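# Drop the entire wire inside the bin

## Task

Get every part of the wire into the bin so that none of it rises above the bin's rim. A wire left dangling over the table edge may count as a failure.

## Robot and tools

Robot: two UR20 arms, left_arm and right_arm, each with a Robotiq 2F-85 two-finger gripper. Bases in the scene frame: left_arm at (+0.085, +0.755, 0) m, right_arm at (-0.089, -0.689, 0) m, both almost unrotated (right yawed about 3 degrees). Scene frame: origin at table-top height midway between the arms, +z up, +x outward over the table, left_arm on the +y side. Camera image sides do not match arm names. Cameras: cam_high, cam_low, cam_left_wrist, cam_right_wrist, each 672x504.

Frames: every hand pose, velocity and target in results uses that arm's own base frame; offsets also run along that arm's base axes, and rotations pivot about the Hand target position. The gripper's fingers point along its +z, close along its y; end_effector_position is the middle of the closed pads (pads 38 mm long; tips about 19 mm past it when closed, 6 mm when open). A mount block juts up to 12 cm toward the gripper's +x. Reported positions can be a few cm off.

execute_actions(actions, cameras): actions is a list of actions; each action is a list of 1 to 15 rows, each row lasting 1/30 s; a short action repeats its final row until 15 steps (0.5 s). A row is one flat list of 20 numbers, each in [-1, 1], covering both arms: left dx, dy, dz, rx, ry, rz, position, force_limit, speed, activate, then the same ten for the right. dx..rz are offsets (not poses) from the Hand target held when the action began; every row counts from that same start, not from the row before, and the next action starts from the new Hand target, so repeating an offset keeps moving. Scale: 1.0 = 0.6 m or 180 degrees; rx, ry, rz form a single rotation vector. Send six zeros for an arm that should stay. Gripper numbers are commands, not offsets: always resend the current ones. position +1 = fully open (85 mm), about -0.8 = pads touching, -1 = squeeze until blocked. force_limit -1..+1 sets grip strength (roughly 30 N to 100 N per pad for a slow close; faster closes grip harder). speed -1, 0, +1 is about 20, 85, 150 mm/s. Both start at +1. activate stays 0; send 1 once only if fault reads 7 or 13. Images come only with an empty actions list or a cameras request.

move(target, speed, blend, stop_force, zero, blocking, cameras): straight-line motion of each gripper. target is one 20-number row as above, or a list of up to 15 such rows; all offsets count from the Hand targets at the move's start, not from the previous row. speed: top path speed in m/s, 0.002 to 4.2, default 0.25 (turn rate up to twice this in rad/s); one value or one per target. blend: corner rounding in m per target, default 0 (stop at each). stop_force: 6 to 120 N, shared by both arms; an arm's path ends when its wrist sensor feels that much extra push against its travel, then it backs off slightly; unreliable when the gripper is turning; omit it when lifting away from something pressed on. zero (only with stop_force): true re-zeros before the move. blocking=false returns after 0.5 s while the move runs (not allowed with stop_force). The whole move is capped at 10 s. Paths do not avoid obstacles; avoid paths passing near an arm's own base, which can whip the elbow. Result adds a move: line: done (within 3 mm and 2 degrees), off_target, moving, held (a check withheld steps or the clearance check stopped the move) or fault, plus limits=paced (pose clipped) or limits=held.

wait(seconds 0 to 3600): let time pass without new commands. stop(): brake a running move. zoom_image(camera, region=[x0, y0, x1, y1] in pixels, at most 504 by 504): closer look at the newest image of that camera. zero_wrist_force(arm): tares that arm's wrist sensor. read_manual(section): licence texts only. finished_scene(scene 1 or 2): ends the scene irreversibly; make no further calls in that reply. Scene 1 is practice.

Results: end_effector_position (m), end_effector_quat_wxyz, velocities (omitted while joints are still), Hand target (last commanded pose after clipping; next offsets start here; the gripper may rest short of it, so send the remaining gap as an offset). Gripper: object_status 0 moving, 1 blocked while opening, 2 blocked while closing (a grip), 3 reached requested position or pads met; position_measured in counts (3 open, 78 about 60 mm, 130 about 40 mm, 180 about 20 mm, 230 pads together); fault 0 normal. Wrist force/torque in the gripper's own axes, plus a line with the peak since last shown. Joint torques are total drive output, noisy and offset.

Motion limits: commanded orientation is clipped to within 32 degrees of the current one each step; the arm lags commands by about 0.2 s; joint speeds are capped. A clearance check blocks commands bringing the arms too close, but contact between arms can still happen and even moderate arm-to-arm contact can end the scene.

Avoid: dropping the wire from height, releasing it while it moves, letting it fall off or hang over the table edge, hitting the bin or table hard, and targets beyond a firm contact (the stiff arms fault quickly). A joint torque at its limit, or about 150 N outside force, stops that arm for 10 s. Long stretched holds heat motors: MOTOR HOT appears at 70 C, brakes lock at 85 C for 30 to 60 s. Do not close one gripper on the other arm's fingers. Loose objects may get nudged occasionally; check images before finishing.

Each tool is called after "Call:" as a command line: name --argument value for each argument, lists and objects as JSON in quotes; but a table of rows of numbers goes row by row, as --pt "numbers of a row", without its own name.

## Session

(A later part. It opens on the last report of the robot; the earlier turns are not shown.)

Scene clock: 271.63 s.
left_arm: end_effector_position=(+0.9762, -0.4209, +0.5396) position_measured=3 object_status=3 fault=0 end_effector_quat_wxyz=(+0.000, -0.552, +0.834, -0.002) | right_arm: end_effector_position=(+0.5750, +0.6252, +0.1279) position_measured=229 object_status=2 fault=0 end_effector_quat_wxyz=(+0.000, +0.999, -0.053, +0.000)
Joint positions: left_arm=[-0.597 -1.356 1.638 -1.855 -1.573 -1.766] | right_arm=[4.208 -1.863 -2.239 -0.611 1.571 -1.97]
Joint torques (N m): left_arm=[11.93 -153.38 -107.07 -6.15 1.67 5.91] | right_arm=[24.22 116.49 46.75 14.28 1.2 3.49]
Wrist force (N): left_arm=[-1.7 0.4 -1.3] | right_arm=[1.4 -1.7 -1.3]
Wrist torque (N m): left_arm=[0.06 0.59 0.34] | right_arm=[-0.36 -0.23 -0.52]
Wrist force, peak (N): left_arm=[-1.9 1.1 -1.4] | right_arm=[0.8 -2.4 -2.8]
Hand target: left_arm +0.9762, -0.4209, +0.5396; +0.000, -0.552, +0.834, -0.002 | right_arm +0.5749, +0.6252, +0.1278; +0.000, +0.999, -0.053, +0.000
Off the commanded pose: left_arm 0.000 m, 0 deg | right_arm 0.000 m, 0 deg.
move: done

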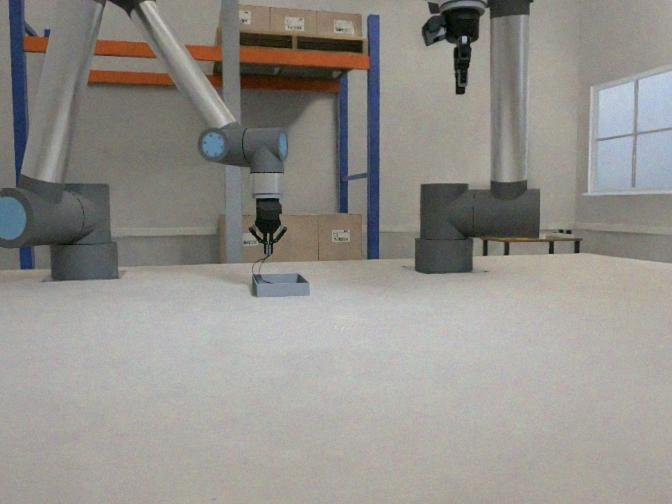

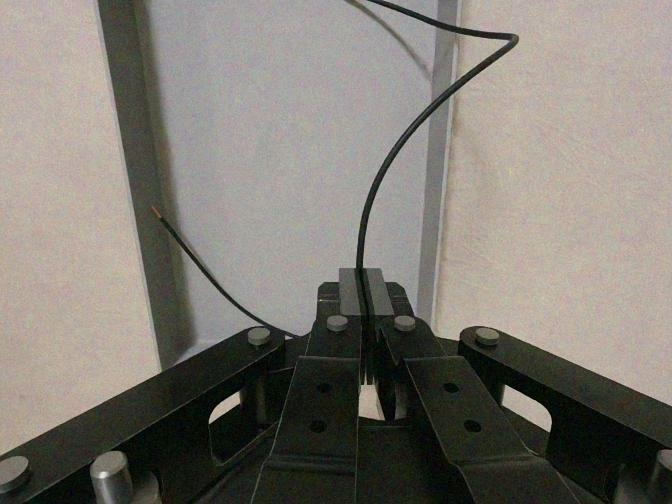

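Call:
move --pt "0 0 0 0 0 0 1 1 1 0 0.02 0.0 -0.0 0 0 0.167 -1 -0.3 -0.5 0" --pt "0 0 0 0 0 0 1 1 1 0 0.02 -0.01 -0.07 0 0 0.167 -1 -0.3 -0.5 0" --speed 0.1 --cameras '["cam_high","cam_low","cam_right_wrist"]'

Scene clock: 281.30 s.
left_arm: end_effector_position=(+0.9762, -0.4209, +0.5396) position_measured=3 object_status=3 fault=0 end_effector_quat_wxyz=(+0.000, -0.552, +0.834, -0.002) | right_arm: end_effector_position=(+0.5869, +0.6192, +0.0859) position_measured=229 object_status=2 fault=0 end_effector_quat_wxyz=(+0.000, +0.978, +0.208, +0.000)
Joint positions: left_arm=[-0.597 -1.356 1.638 -1.855 -1.573 -1.766] | right_arm=[4.192 -1.919 -2.251 -0.543 1.571 -2.51]
Joint torques (N m): left_arm=[9.36 -153.81 -104.61 -6.75 1.74 5.77] | right_arm=[-34.77 116.77 42.85 15.82 4.96 -4.62]
Wrist force (N): left_arm=[-1.8 0.8 -1.0] | right_arm=[0.6 -1.8 -1.0]
Wrist torque (N m): left_arm=[0.15 0.61 0.34] | right_arm=[-0.32 -0.12 0.02]
Wrist force, peak (N): left_arm=[-2.2 0.2 -1.5] | right_arm=[1.4 -2.1 -3.3]
Hand target: left_arm +0.9762, -0.4209, +0.5396; +0.000, -0.552, +0.834, -0.002 | right_arm +0.5869, +0.6192, +0.0858; +0.000, +0.978, +0.208, +0.000
Off the commanded pose: left_arm 0.000 m, 0 deg | right_arm 0.000 m, 0 deg.
move: done

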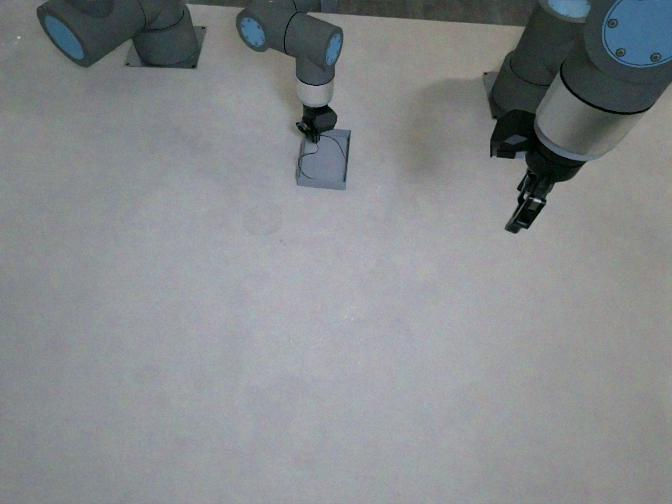

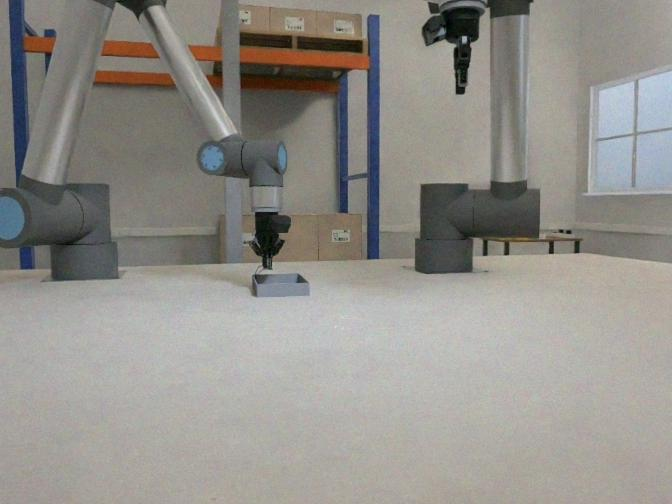

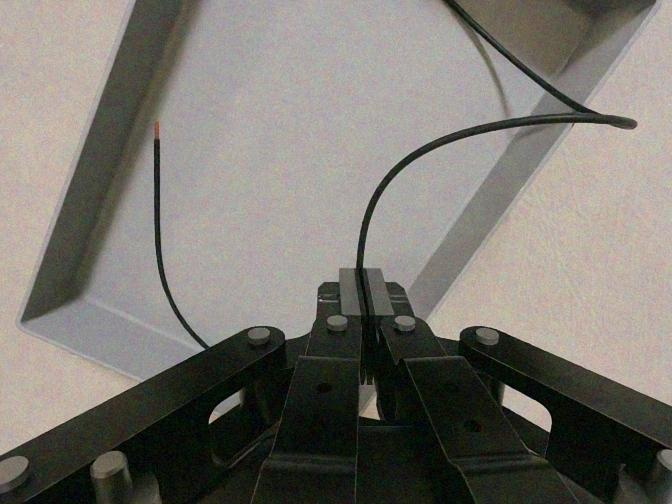

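Call:
move --pt "0 0 0 0 0 0 1 1 1 0 0.02 0.067 0 0 0 0 -1 -0.3 -0.5 0" --pt "0 0 0 0 0 0 1 1 1 0 0.02 0.067 -0.07 0 0 0 -1 -0.3 -0.5 0" --speed 0.1 --cameras '["cam_high","cam_low","cam_right_wrist"]'

Scene clock: 285.87 s.
left_arm: end_effector_position=(+0.9762, -0.4209, +0.5396) position_measured=3 object_status=3 fault=0 end_effector_quat_wxyz=(+0.000, -0.552, +0.834, -0.002) | right_arm: end_effector_position=(+0.5989, +0.6594, +0.0439) position_measured=229 object_status=2 fault=0 end_effector_quat_wxyz=(+0.000, +0.978, +0.208, +0.000)
Joint positions: left_arm=[-0.597 -1.356 1.638 -1.855 -1.573 -1.766] | right_arm=[4.203 -2 -2.212 -0.501 1.571 -2.499]
Joint torques (N m): left_arm=[6.87 -152.71 -107.08 -7.08 1.61 5.41] | right_arm=[16.86 144.97 38.43 16.57 4.73 1.47]
Wrist force (N): left_arm=[-1.7 0.8 -1.2] | right_arm=[1.1 -1.6 -1.5]
Wrist torque (N m): left_arm=[0.14 0.58 0.34] | right_arm=[-0.29 -0.19 -0.49]
Wrist force, peak (N): left_arm=[-2.2 0.8 -1.2] | right_arm=[2.1 -2.9 -1.5]
Hand target: left_arm +0.9762, -0.4209, +0.5396; +0.000, -0.552, +0.834, -0.002 | right_arm +0.5989, +0.6594, +0.0438; +0.000, +0.978, +0.208, +0.000
Off the commanded pose: left_arm 0.000 m, 0 deg | right_arm 0.000 m, 0 deg.
move: done

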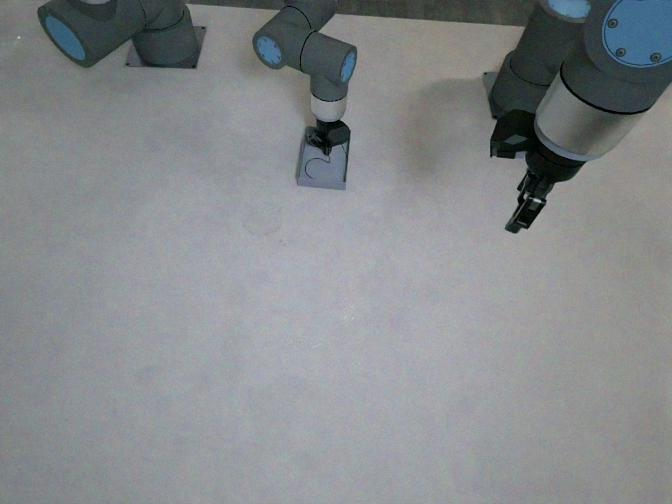

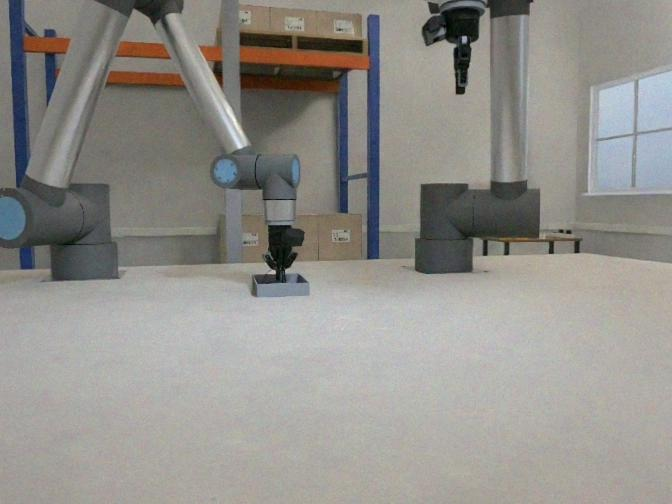

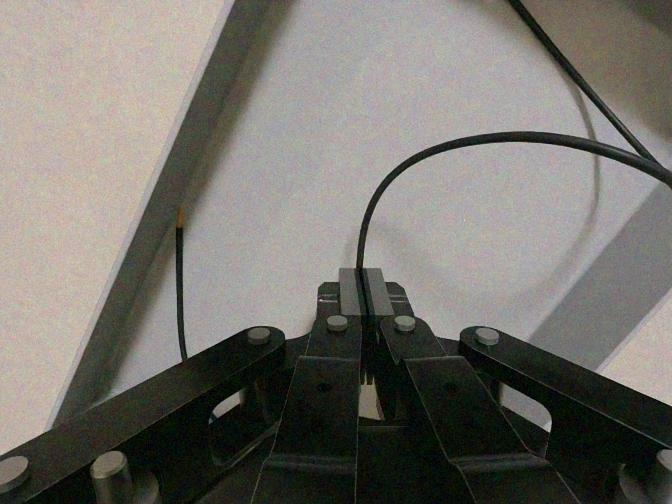

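Call:
move --target '[0,0,0,0,0,0,1,1,1,0,0,0,-0.0317,0,0,0,-1,-0.3,-0.5,0]' --speed 0.006 --stop_force 8

Call:
move --pt "0 0 0 0 0 0 1 1 1 0 0 0 0 0 0 0 -0.65 -0.3 -1 0" --pt "0 0 0 0 0 0 1 1 1 0 0 0 0.06 0 0 0 -0.65 -0.3 -1 0" --pt "0 0 0 0 0 0 1 1 1 0 0 0 0.5 0 0 0 -0.65 -0.3 -1 0" --speed '[0.05,0.05,0.2]' --cameras '["cam_high","cam_low","cam_right_wrist"]'

Scene clock: 293.87 s.
left_arm: end_effector_position=(+0.9762, -0.4209, +0.5396) position_measured=3 object_status=3 fault=0 end_effector_quat_wxyz=(+0.000, -0.552, +0.834, -0.002) | right_arm: end_effector_position=(+0.5989, +0.6594, +0.0247) position_measured=229 object_status=2 fault=0 end_effector_quat_wxyz=(+0.000, +0.978, +0.208, +0.000)
Joint positions: left_arm=[-0.597 -1.356 1.638 -1.855 -1.573 -1.766] | right_arm=[4.203 -2.025 -2.217 -0.471 1.571 -2.499]
Joint torques (N m): left_arm=[3.71 -153.35 -106.74 -7.31 1.13 5.53] | right_arm=[-23.64 142.32 35.04 15.59 -0.23 -2.6]
Wrist force (N): left_arm=[-1.9 0.6 -1.0] | right_arm=[1.0 -2.0 -1.4]
Wrist torque (N m): left_arm=[0.10 0.61 0.35] | right_arm=[-0.36 -0.18 -0.50]
Wrist force, peak (N): left_arm=[-2.4 0.7 -1.1] | right_arm=[1.0 -2.4 -1.4]
Hand target: left_arm +0.9762, -0.4209, +0.5396; +0.000, -0.552, +0.834, -0.002 | right_arm +0.5989, +0.6594, +0.0247; +0.000, +0.978, +0.208, +0.000
Off the commanded pose: left_arm 0.000 m, 0 deg | right_arm 0.000 m, 0 deg.
move: done

Scene clock: 297.37 s.
left_arm: end_effector_position=(+0.9762, -0.4209, +0.5396) position_measured=3 object_status=3 fault=0 end_effector_quat_wxyz=(+0.000, -0.552, +0.834, -0.002) | right_arm: end_effector_position=(+0.5990, +0.6593, +0.3246) position_measured=211 object_status=3 fault=0 end_effector_quat_wxyz=(+0.000, +0.978, +0.208, +0.000)
Joint positions: left_arm=[-0.597 -1.356 1.638 -1.855 -1.573 -1.766] | right_arm=[4.203 -1.71 -2.061 -0.942 1.571 -2.499]
Joint torques (N m): left_arm=[4.82 -152.3 -105.76 -7.04 1.52 5.33] | right_arm=[6.87 162.27 89.5 3.23 -1.46 2.11]
Wrist force (N): left_arm=[-1.6 0.6 -0.9] | right_arm=[1.2 -2.2 -1.2]
Wrist torque (N m): left_arm=[0.10 0.56 0.34] | right_arm=[-0.42 -0.20 -0.49]
Wrist force, peak (N): left_arm=[-2.5 0.3 -1.6] | right_arm=[0.7 -2.0 -4.2]
Hand target: left_arm +0.9762, -0.4209, +0.5396; +0.000, -0.552, +0.834, -0.002 | right_arm +0.5989, +0.6594, +0.3247; +0.000, +0.978, +0.208, +0.000
Off the commanded pose: left_arm 0.000 m, 0 deg | right_arm 0.000 m, 0 deg.
move: done

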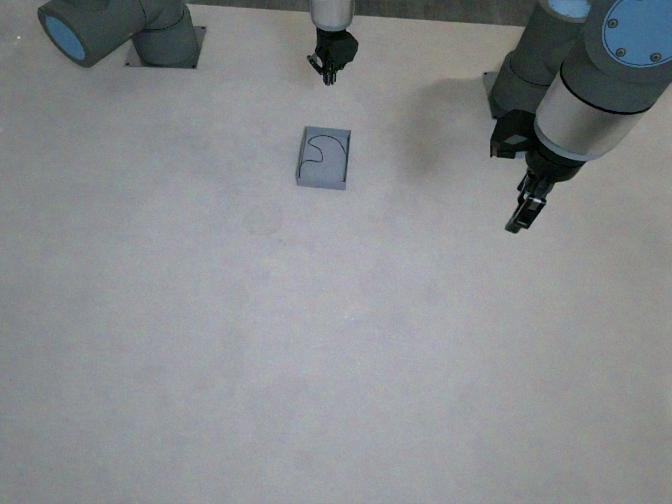

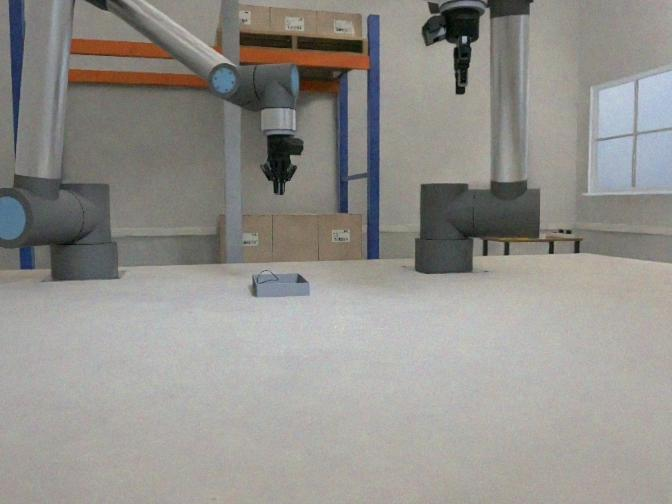

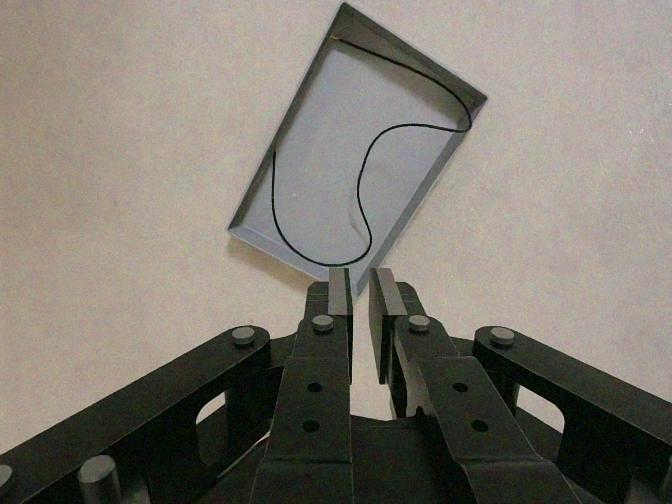

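Call:
zoom_image --camera "cam_low" --region '[240, 255, 320, 305]'

Call:
zoom_image --camera "cam_high" --region '[285, 115, 365, 200]'

Scaled by 6.300 from the camera's image (finer frame: 960x720).

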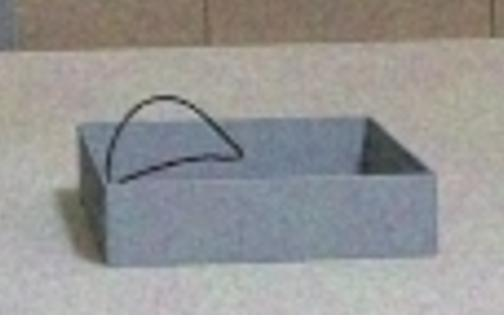

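Scaled by 5.929 from the camera's image (finer frame: 960x720).

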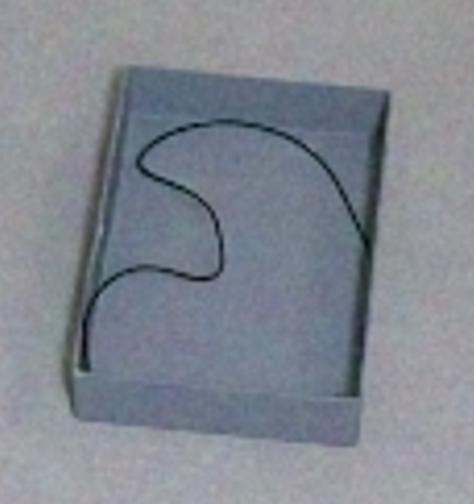

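Call:
move --pt "0 0 0 0 0 0 1 1 1 0 0.1017 -0.062 -0.35 0 0 0 -1 -0.3 -0.5 0" --pt "0 0 0 0 0 0 1 1 1 0 0.1017 -0.062 -0.45 0 0 0 -1 -0.3 -0.5 0" --speed '[0.2,0.05]'

Call:
move --target '[0,0,0,0,0,0,1,1,1,0,0,0,-0.043,0,0,0,-1,-0.3,-0.5,0]' --speed 0.008 --stop_force 10 --cameras '["cam_high","cam_low","cam_right_wrist"]'

Scene clock: 318.33 s.
left_arm: end_effector_position=(+0.9762, -0.4209, +0.5396) position_measured=3 object_status=3 fault=0 end_effector_quat_wxyz=(+0.000, -0.552, +0.834, -0.002) | right_arm: end_effector_position=(+0.6599, +0.6222, +0.0549) position_measured=231 object_status=3 fault=0 end_effector_quat_wxyz=(+0.000, +0.978, +0.208, +0.000)
Joint positions: left_arm=[-0.597 -1.356 1.638 -1.855 -1.573 -1.766] | right_arm=[4.121 -1.998 -2.185 -0.53 1.571 -2.581]
Joint torques (N m): left_arm=[5.41 -151.95 -104.53 -6.76 1.37 5.1] | right_arm=[-32.57 139.14 41.16 16.77 4.57 -4.41]
Wrist force (N): left_arm=[-1.8 0.7 -0.7] | right_arm=[0.7 -1.9 -1.2]
Wrist torque (N m): left_arm=[0.12 0.59 0.34] | right_arm=[-0.36 -0.17 0.04]
Wrist force, peak (N): left_arm=[-2.3 0.4 -1.2] | right_arm=[0.6 -3.3 -4.8]
Hand target: left_arm +0.9762, -0.4209, +0.5396; +0.000, -0.552, +0.834, -0.002 | right_arm +0.6599, +0.6222, +0.0547; +0.000, +0.978, +0.208, +0.000
Off the commanded pose: left_arm 0.000 m, 0 deg | right_arm 0.000 m, 0 deg.
move: done

Scene clock: 322.33 s.
left_arm: end_effector_position=(+0.9762, -0.4209, +0.5396) position_measured=3 object_status=3 fault=0 end_effector_quat_wxyz=(+0.000, -0.552, +0.834, -0.002) | right_arm: end_effector_position=(+0.6599, +0.6222, +0.0289) position_measured=231 object_status=3 fault=0 end_effector_quat_wxyz=(+0.000, +0.978, +0.208, +0.000)
Joint positions: left_arm=[-0.597 -1.356 1.638 -1.855 -1.573 -1.766] | right_arm=[4.121 -2.031 -2.192 -0.49 1.571 -2.581]
Joint torques (N m): left_arm=[2.26 -154.16 -104.1 -6.99 1.57 4.93] | right_arm=[-32.38 143.22 38.85 15.82 3.41 -4.41]
Wrist force (N): left_arm=[-1.5 0.2 -1.6] | right_arm=[1.0 -1.8 -1.7]
Wrist torque (N m): left_arm=[0.03 0.54 0.34] | right_arm=[-0.34 -0.23 0.03]
Wrist force, peak (N): left_arm=[-2.3 0.8 -1.3] | right_arm=[1.1 -2.0 -1.9]
Hand target: left_arm +0.9762, -0.4209, +0.5396; +0.000, -0.552, +0.834, -0.002 | right_arm +0.6599, +0.6222, +0.0289; +0.000, +0.978, +0.208, +0.000
Off the commanded pose: left_arm 0.000 m, 0 deg | right_arm 0.000 m, 0 deg.
move: done

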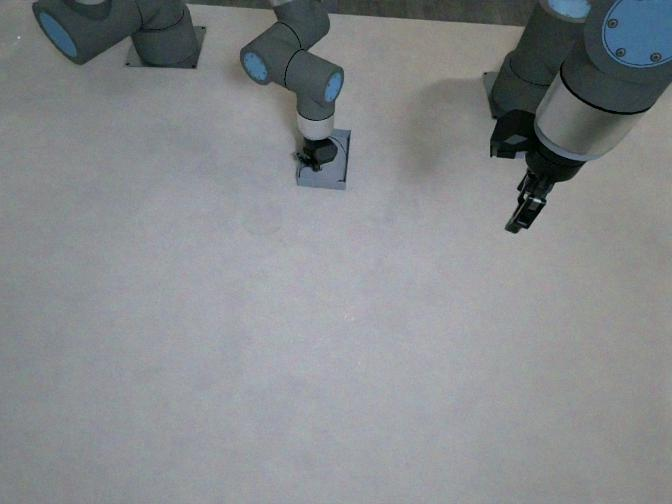

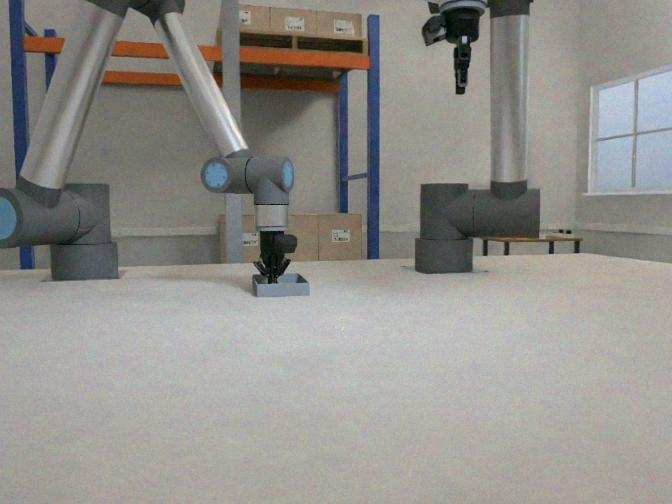

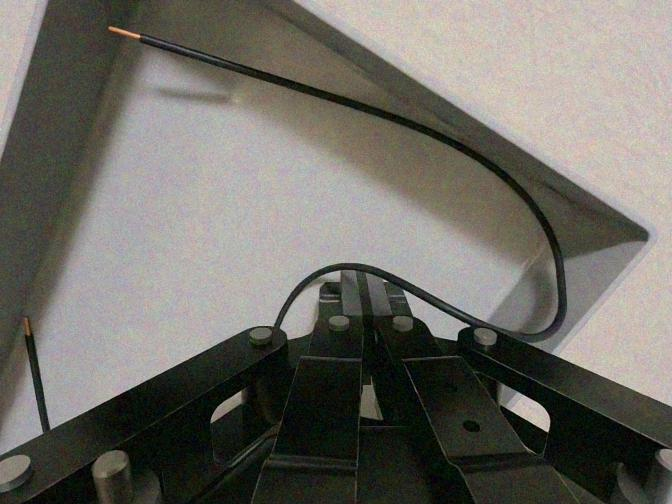

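Call:
move --pt "0 0 0 0 0 0 1 1 1 0 0 0 0.03 0 0 0 -1 -0.3 -0.5 0" --pt "0 0 0 0 0 0 1 1 1 0 -0.15 0 0.4 0 0 0 -1 -0.3 -0.5 0" --speed '[0.05,0.2]' --cameras '["cam_high","cam_low","cam_right_wrist"]'

Call:
zoom_image --camera "cam_low" --region '[240, 255, 320, 305]'

Scene clock: 329.20 s.
left_arm: end_effector_position=(+0.9762, -0.4209, +0.5396) position_measured=3 object_status=3 fault=0 end_effector_quat_wxyz=(+0.000, -0.552, +0.834, -0.002) | right_arm: end_effector_position=(+0.5699, +0.6222, +0.2688) position_measured=231 object_status=3 fault=0 end_effector_quat_wxyz=(+0.000, +0.978, +0.208, +0.000)
Joint positions: left_arm=[-0.597 -1.356 1.638 -1.855 -1.573 -1.766] | right_arm=[4.211 -1.706 -2.163 -0.843 1.571 -2.491]
Joint torques (N m): left_arm=[2.74 -153.76 -105.36 -7.15 1.45 5.12] | right_arm=[26.85 158.92 84.15 3.66 -3.24 3.48]
Wrist force (N): left_arm=[-1.8 0.9 -1.2] | right_arm=[1.0 -1.9 -1.2]
Wrist torque (N m): left_arm=[0.16 0.61 0.34] | right_arm=[-0.36 -0.20 -0.49]
Wrist force, peak (N): left_arm=[-1.6 0.8 -1.9] | right_arm=[0.6 -1.9 -4.0]
Hand target: left_arm +0.9762, -0.4209, +0.5396; +0.000, -0.552, +0.834, -0.002 | right_arm +0.5699, +0.6222, +0.2689; +0.000, +0.978, +0.208, +0.000
Off the commanded pose: left_arm 0.000 m, 0 deg | right_arm 0.000 m, 0 deg.
move: done

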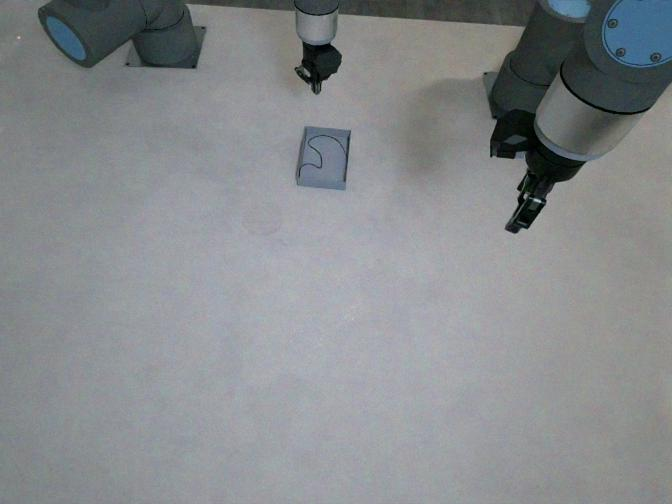

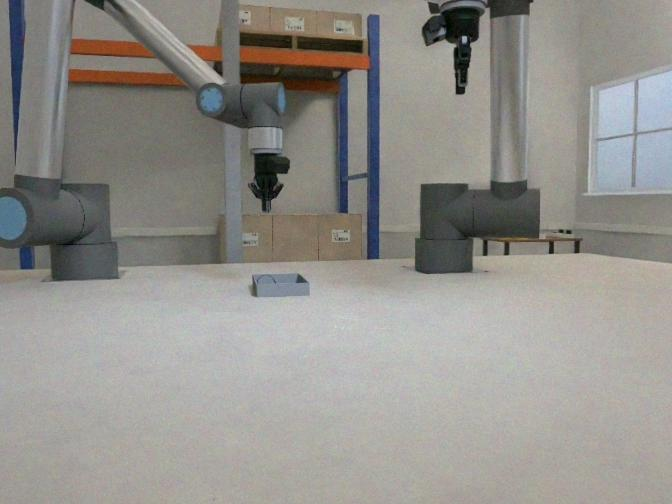

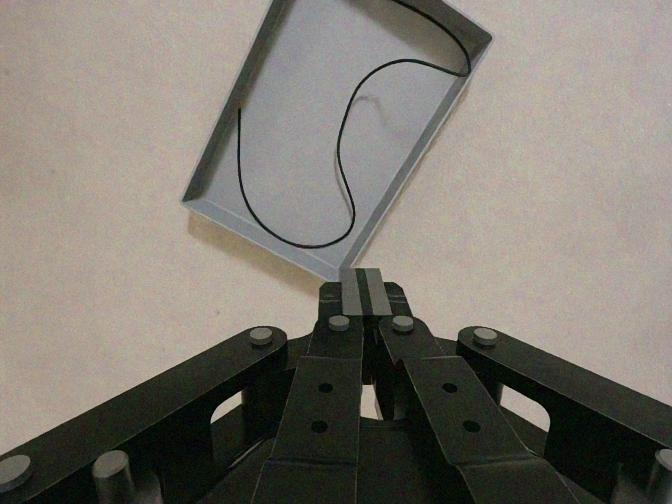

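Scaled by 6.300 from the camera's image (finer frame: 960x720).

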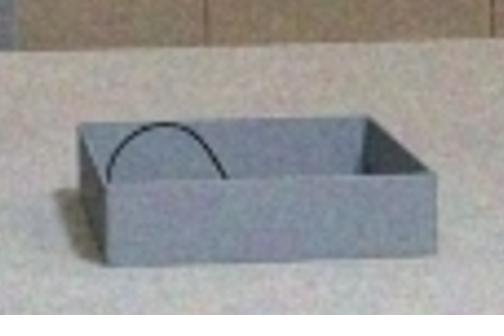

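Call:
move --pt "0 0 0 0 0 0 1 1 1 0 0.0217 0.023 -0.2 0 0 0 -0.35 -0.3 -0.5 0" --pt "0 0 0 0 0 0 1 1 1 0 0.0217 0.023 -0.39 0 0 0 -0.35 -0.3 -0.5 0" --speed '[0.2,0.08]' --cameras '["cam_right_wrist"]'

Scene clock: 342.60 s.
left_arm: end_effector_position=(+0.9762, -0.4209, +0.5396) position_measured=3 object_status=3 fault=0 end_effector_quat_wxyz=(+0.000, -0.552, +0.834, -0.002) | right_arm: end_effector_position=(+0.5829, +0.6360, +0.0350) position_measured=173 object_status=3 fault=0 end_effector_quat_wxyz=(+0.000, +0.978, +0.208, +0.000)
Joint positions: left_arm=[-0.597 -1.356 1.638 -1.855 -1.573 -1.766] | right_arm=[4.206 -1.992 -2.254 -0.466 1.571 -2.496]
Joint torques (N m): left_arm=[2.05 -155.3 -104.94 -6.85 1.11 4.78] | right_arm=[-14.63 127.4 35.09 15.7 3.84 -1.91]
Wrist force (N): left_arm=[-1.6 0.6 -1.3] | right_arm=[1.0 -2.0 -1.2]
Wrist torque (N m): left_arm=[0.10 0.56 0.34] | right_arm=[-0.37 -0.17 0.02]
Wrist force, peak (N): left_arm=[-2.2 0.9 -1.6] | right_arm=[1.6 -2.0 -4.4]
Hand target: left_arm +0.9762, -0.4209, +0.5396; +0.000, -0.552, +0.834, -0.002 | right_arm +0.5829, +0.6360, +0.0349; +0.000, +0.978, +0.208, +0.000
Off the commanded pose: left_arm 0.000 m, 0 deg | right_arm 0.000 m, 0 deg.
move: done

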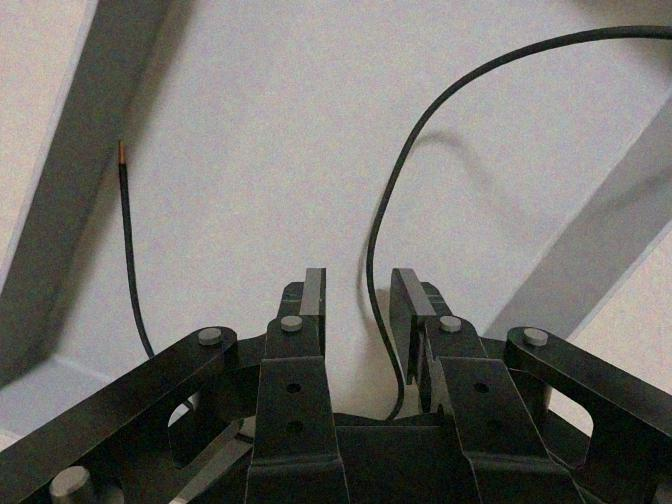

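Call:
move --pt "0 0 0 0 0 0 1 1 1 0 0 0 -0.015 0 0 0 -0.35 -0.3 -0.5 0" --pt "0 0 0 0 0 0 1 1 1 0 0 0 -0.015 0 0 0 -1 -0.3 -0.5 0" --pt "0 0 0 0 0 0 1 1 1 0 0.0617 0.0533 -0.012 0 0 -0.25 -1 -0.3 -0.5 0" --pt "0 0 0 0 0 0 1 1 1 0 0.0617 0.0533 -0.019 0 0 -0.25 -1 -0.3 -0.5 0" --speed '[0.01,0.01,0.08,0.01]' --cameras '["cam_high","cam_low","cam_right_wrist"]'

Scene clock: 354.20 s.
left_arm: end_effector_position=(+0.9762, -0.4209, +0.5396) position_measured=3 object_status=3 fault=0 end_effector_quat_wxyz=(+0.000, -0.552, +0.834, -0.002) | right_arm: end_effector_position=(+0.6200, +0.6680, +0.0237) position_measured=228 object_status=2 fault=0 end_effector_quat_wxyz=(+0.000, +0.983, -0.182, +0.000)
Joint positions: left_arm=[-0.597 -1.356 1.638 -1.855 -1.573 -1.766] | right_arm=[4.187 -2.04 -2.187 -0.485 1.571 -1.73]
Joint torques (N m): left_arm=[7.02 -151.69 -103 -7.35 1.5 4.17] | right_arm=[-32.15 142 40.59 15.82 -4.12 2.97]
Wrist force (N): left_arm=[-1.5 0.7 -1.2] | right_arm=[1.0 -1.8 -1.2]
Wrist torque (N m): left_arm=[0.12 0.54 0.34] | right_arm=[-0.33 -0.17 -0.51]
Wrist force, peak (N): left_arm=[-2.4 0.9 -0.7] | right_arm=[0.9 -2.1 -1.8]
Hand target: left_arm +0.9762, -0.4209, +0.5396; +0.000, -0.552, +0.834, -0.002 | right_arm +0.6200, +0.6680, +0.0235; +0.000, +0.983, -0.182, +0.000
Off the commanded pose: left_arm 0.000 m, 0 deg | right_arm 0.000 m, 0 deg.
move: done

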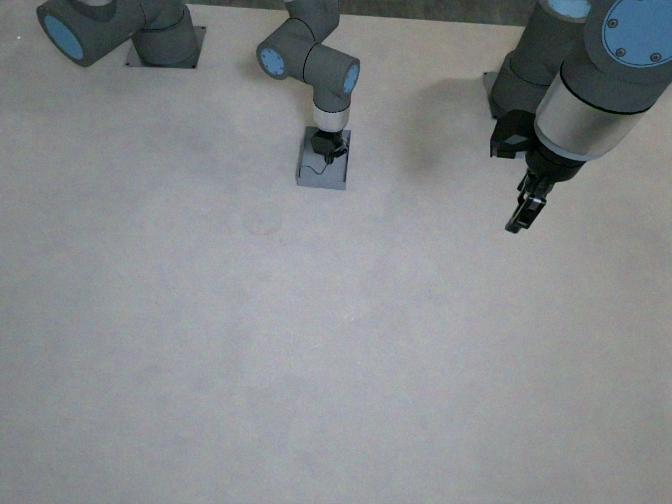

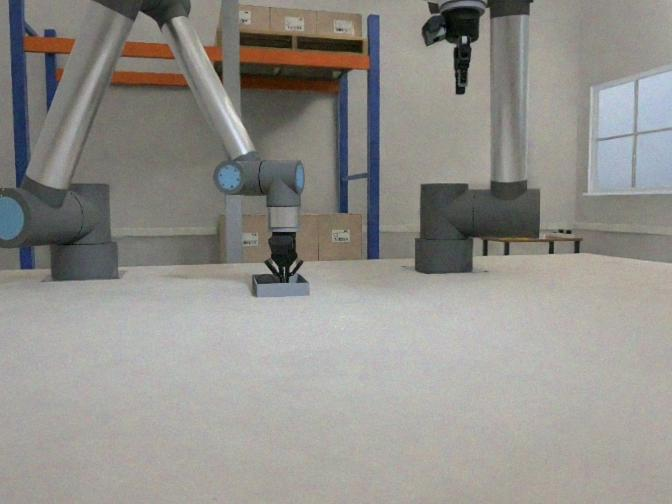

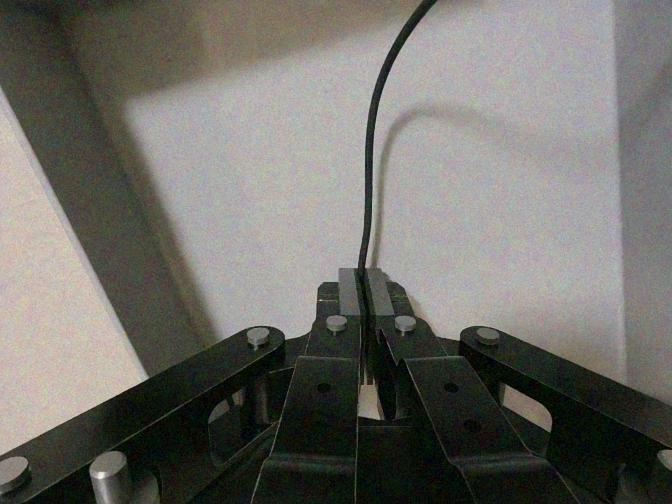

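Call:
move --pt "0 0 0 0 0 0 1 1 1 0 0 0 0 0 0 0 -0.65 -0.3 -1 0" --pt "0 0 0 0 0 0 1 1 1 0 0 0 0.06 0 0 0 -0.65 -0.3 -1 0" --pt "0 0 0 0 0 0 1 1 1 0 -0.08 -0.08 0.5 0 0 0 -0.65 -0.3 -1 0" --speed '[0.05,0.05,0.2]' --cameras '["cam_low","cam_right_wrist"]'

Call:
zoom_image --camera "cam_low" --region '[240, 255, 320, 305]'

Scene clock: 360.63 s.
left_arm: end_effector_position=(+0.9762, -0.4209, +0.5396) position_measured=3 object_status=3 fault=0 end_effector_quat_wxyz=(+0.000, -0.552, +0.834, -0.002) | right_arm: end_effector_position=(+0.5720, +0.6200, +0.3234) position_measured=211 object_status=3 fault=0 end_effector_quat_wxyz=(+0.000, +0.983, -0.182, +0.000)
Joint positions: left_arm=[-0.597 -1.356 1.638 -1.855 -1.573 -1.766] | right_arm=[4.208 -1.658 -2.123 -0.932 1.571 -1.709]
Joint torques (N m): left_arm=[3.16 -152.68 -103.31 -7.83 0.88 4.8] | right_arm=[25.49 148.97 91.04 2.84 3.98 3.32]
Wrist force (N): left_arm=[-1.8 0.6 -0.6] | right_arm=[1.0 -1.6 -1.2]
Wrist torque (N m): left_arm=[0.10 0.60 0.34] | right_arm=[-0.30 -0.15 -0.48]
Wrist force, peak (N): left_arm=[-2.3 0.7 -1.4] | right_arm=[0.9 -1.0 -4.1]
Hand target: left_arm +0.9762, -0.4209, +0.5396; +0.000, -0.552, +0.834, -0.002 | right_arm +0.5720, +0.6200, +0.3235; +0.000, +0.983, -0.182, +0.000
Off the commanded pose: left_arm 0.000 m, 0 deg | right_arm 0.000 m, 0 deg.
move: done

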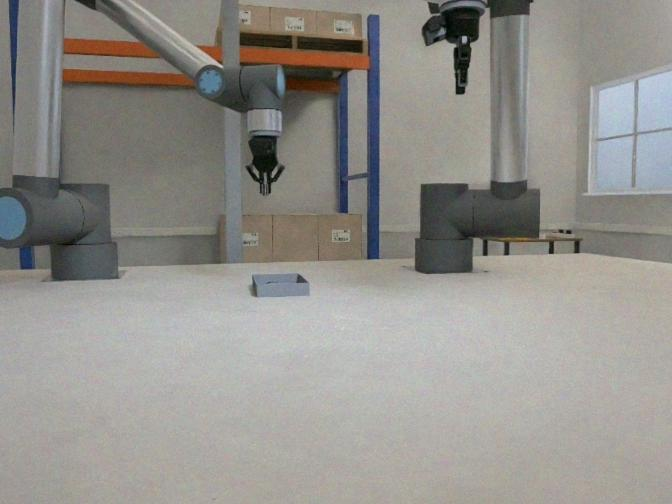

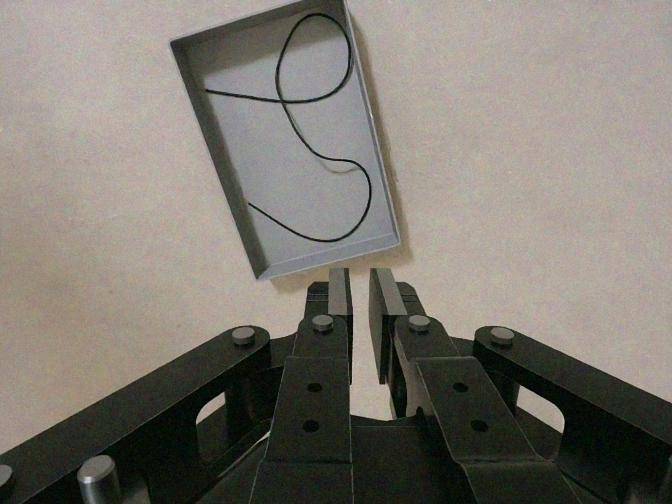

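Scaled by 6.300 from the camera's image (finer frame: 960x720).

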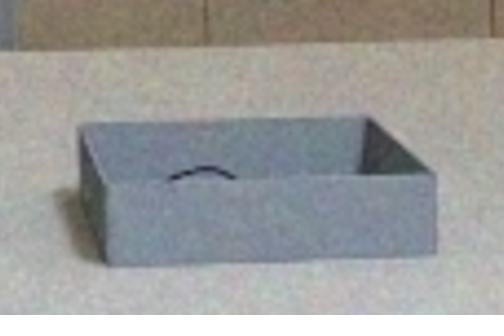

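Call:
finished_scene --scene 1

The scene is finished: the task was done.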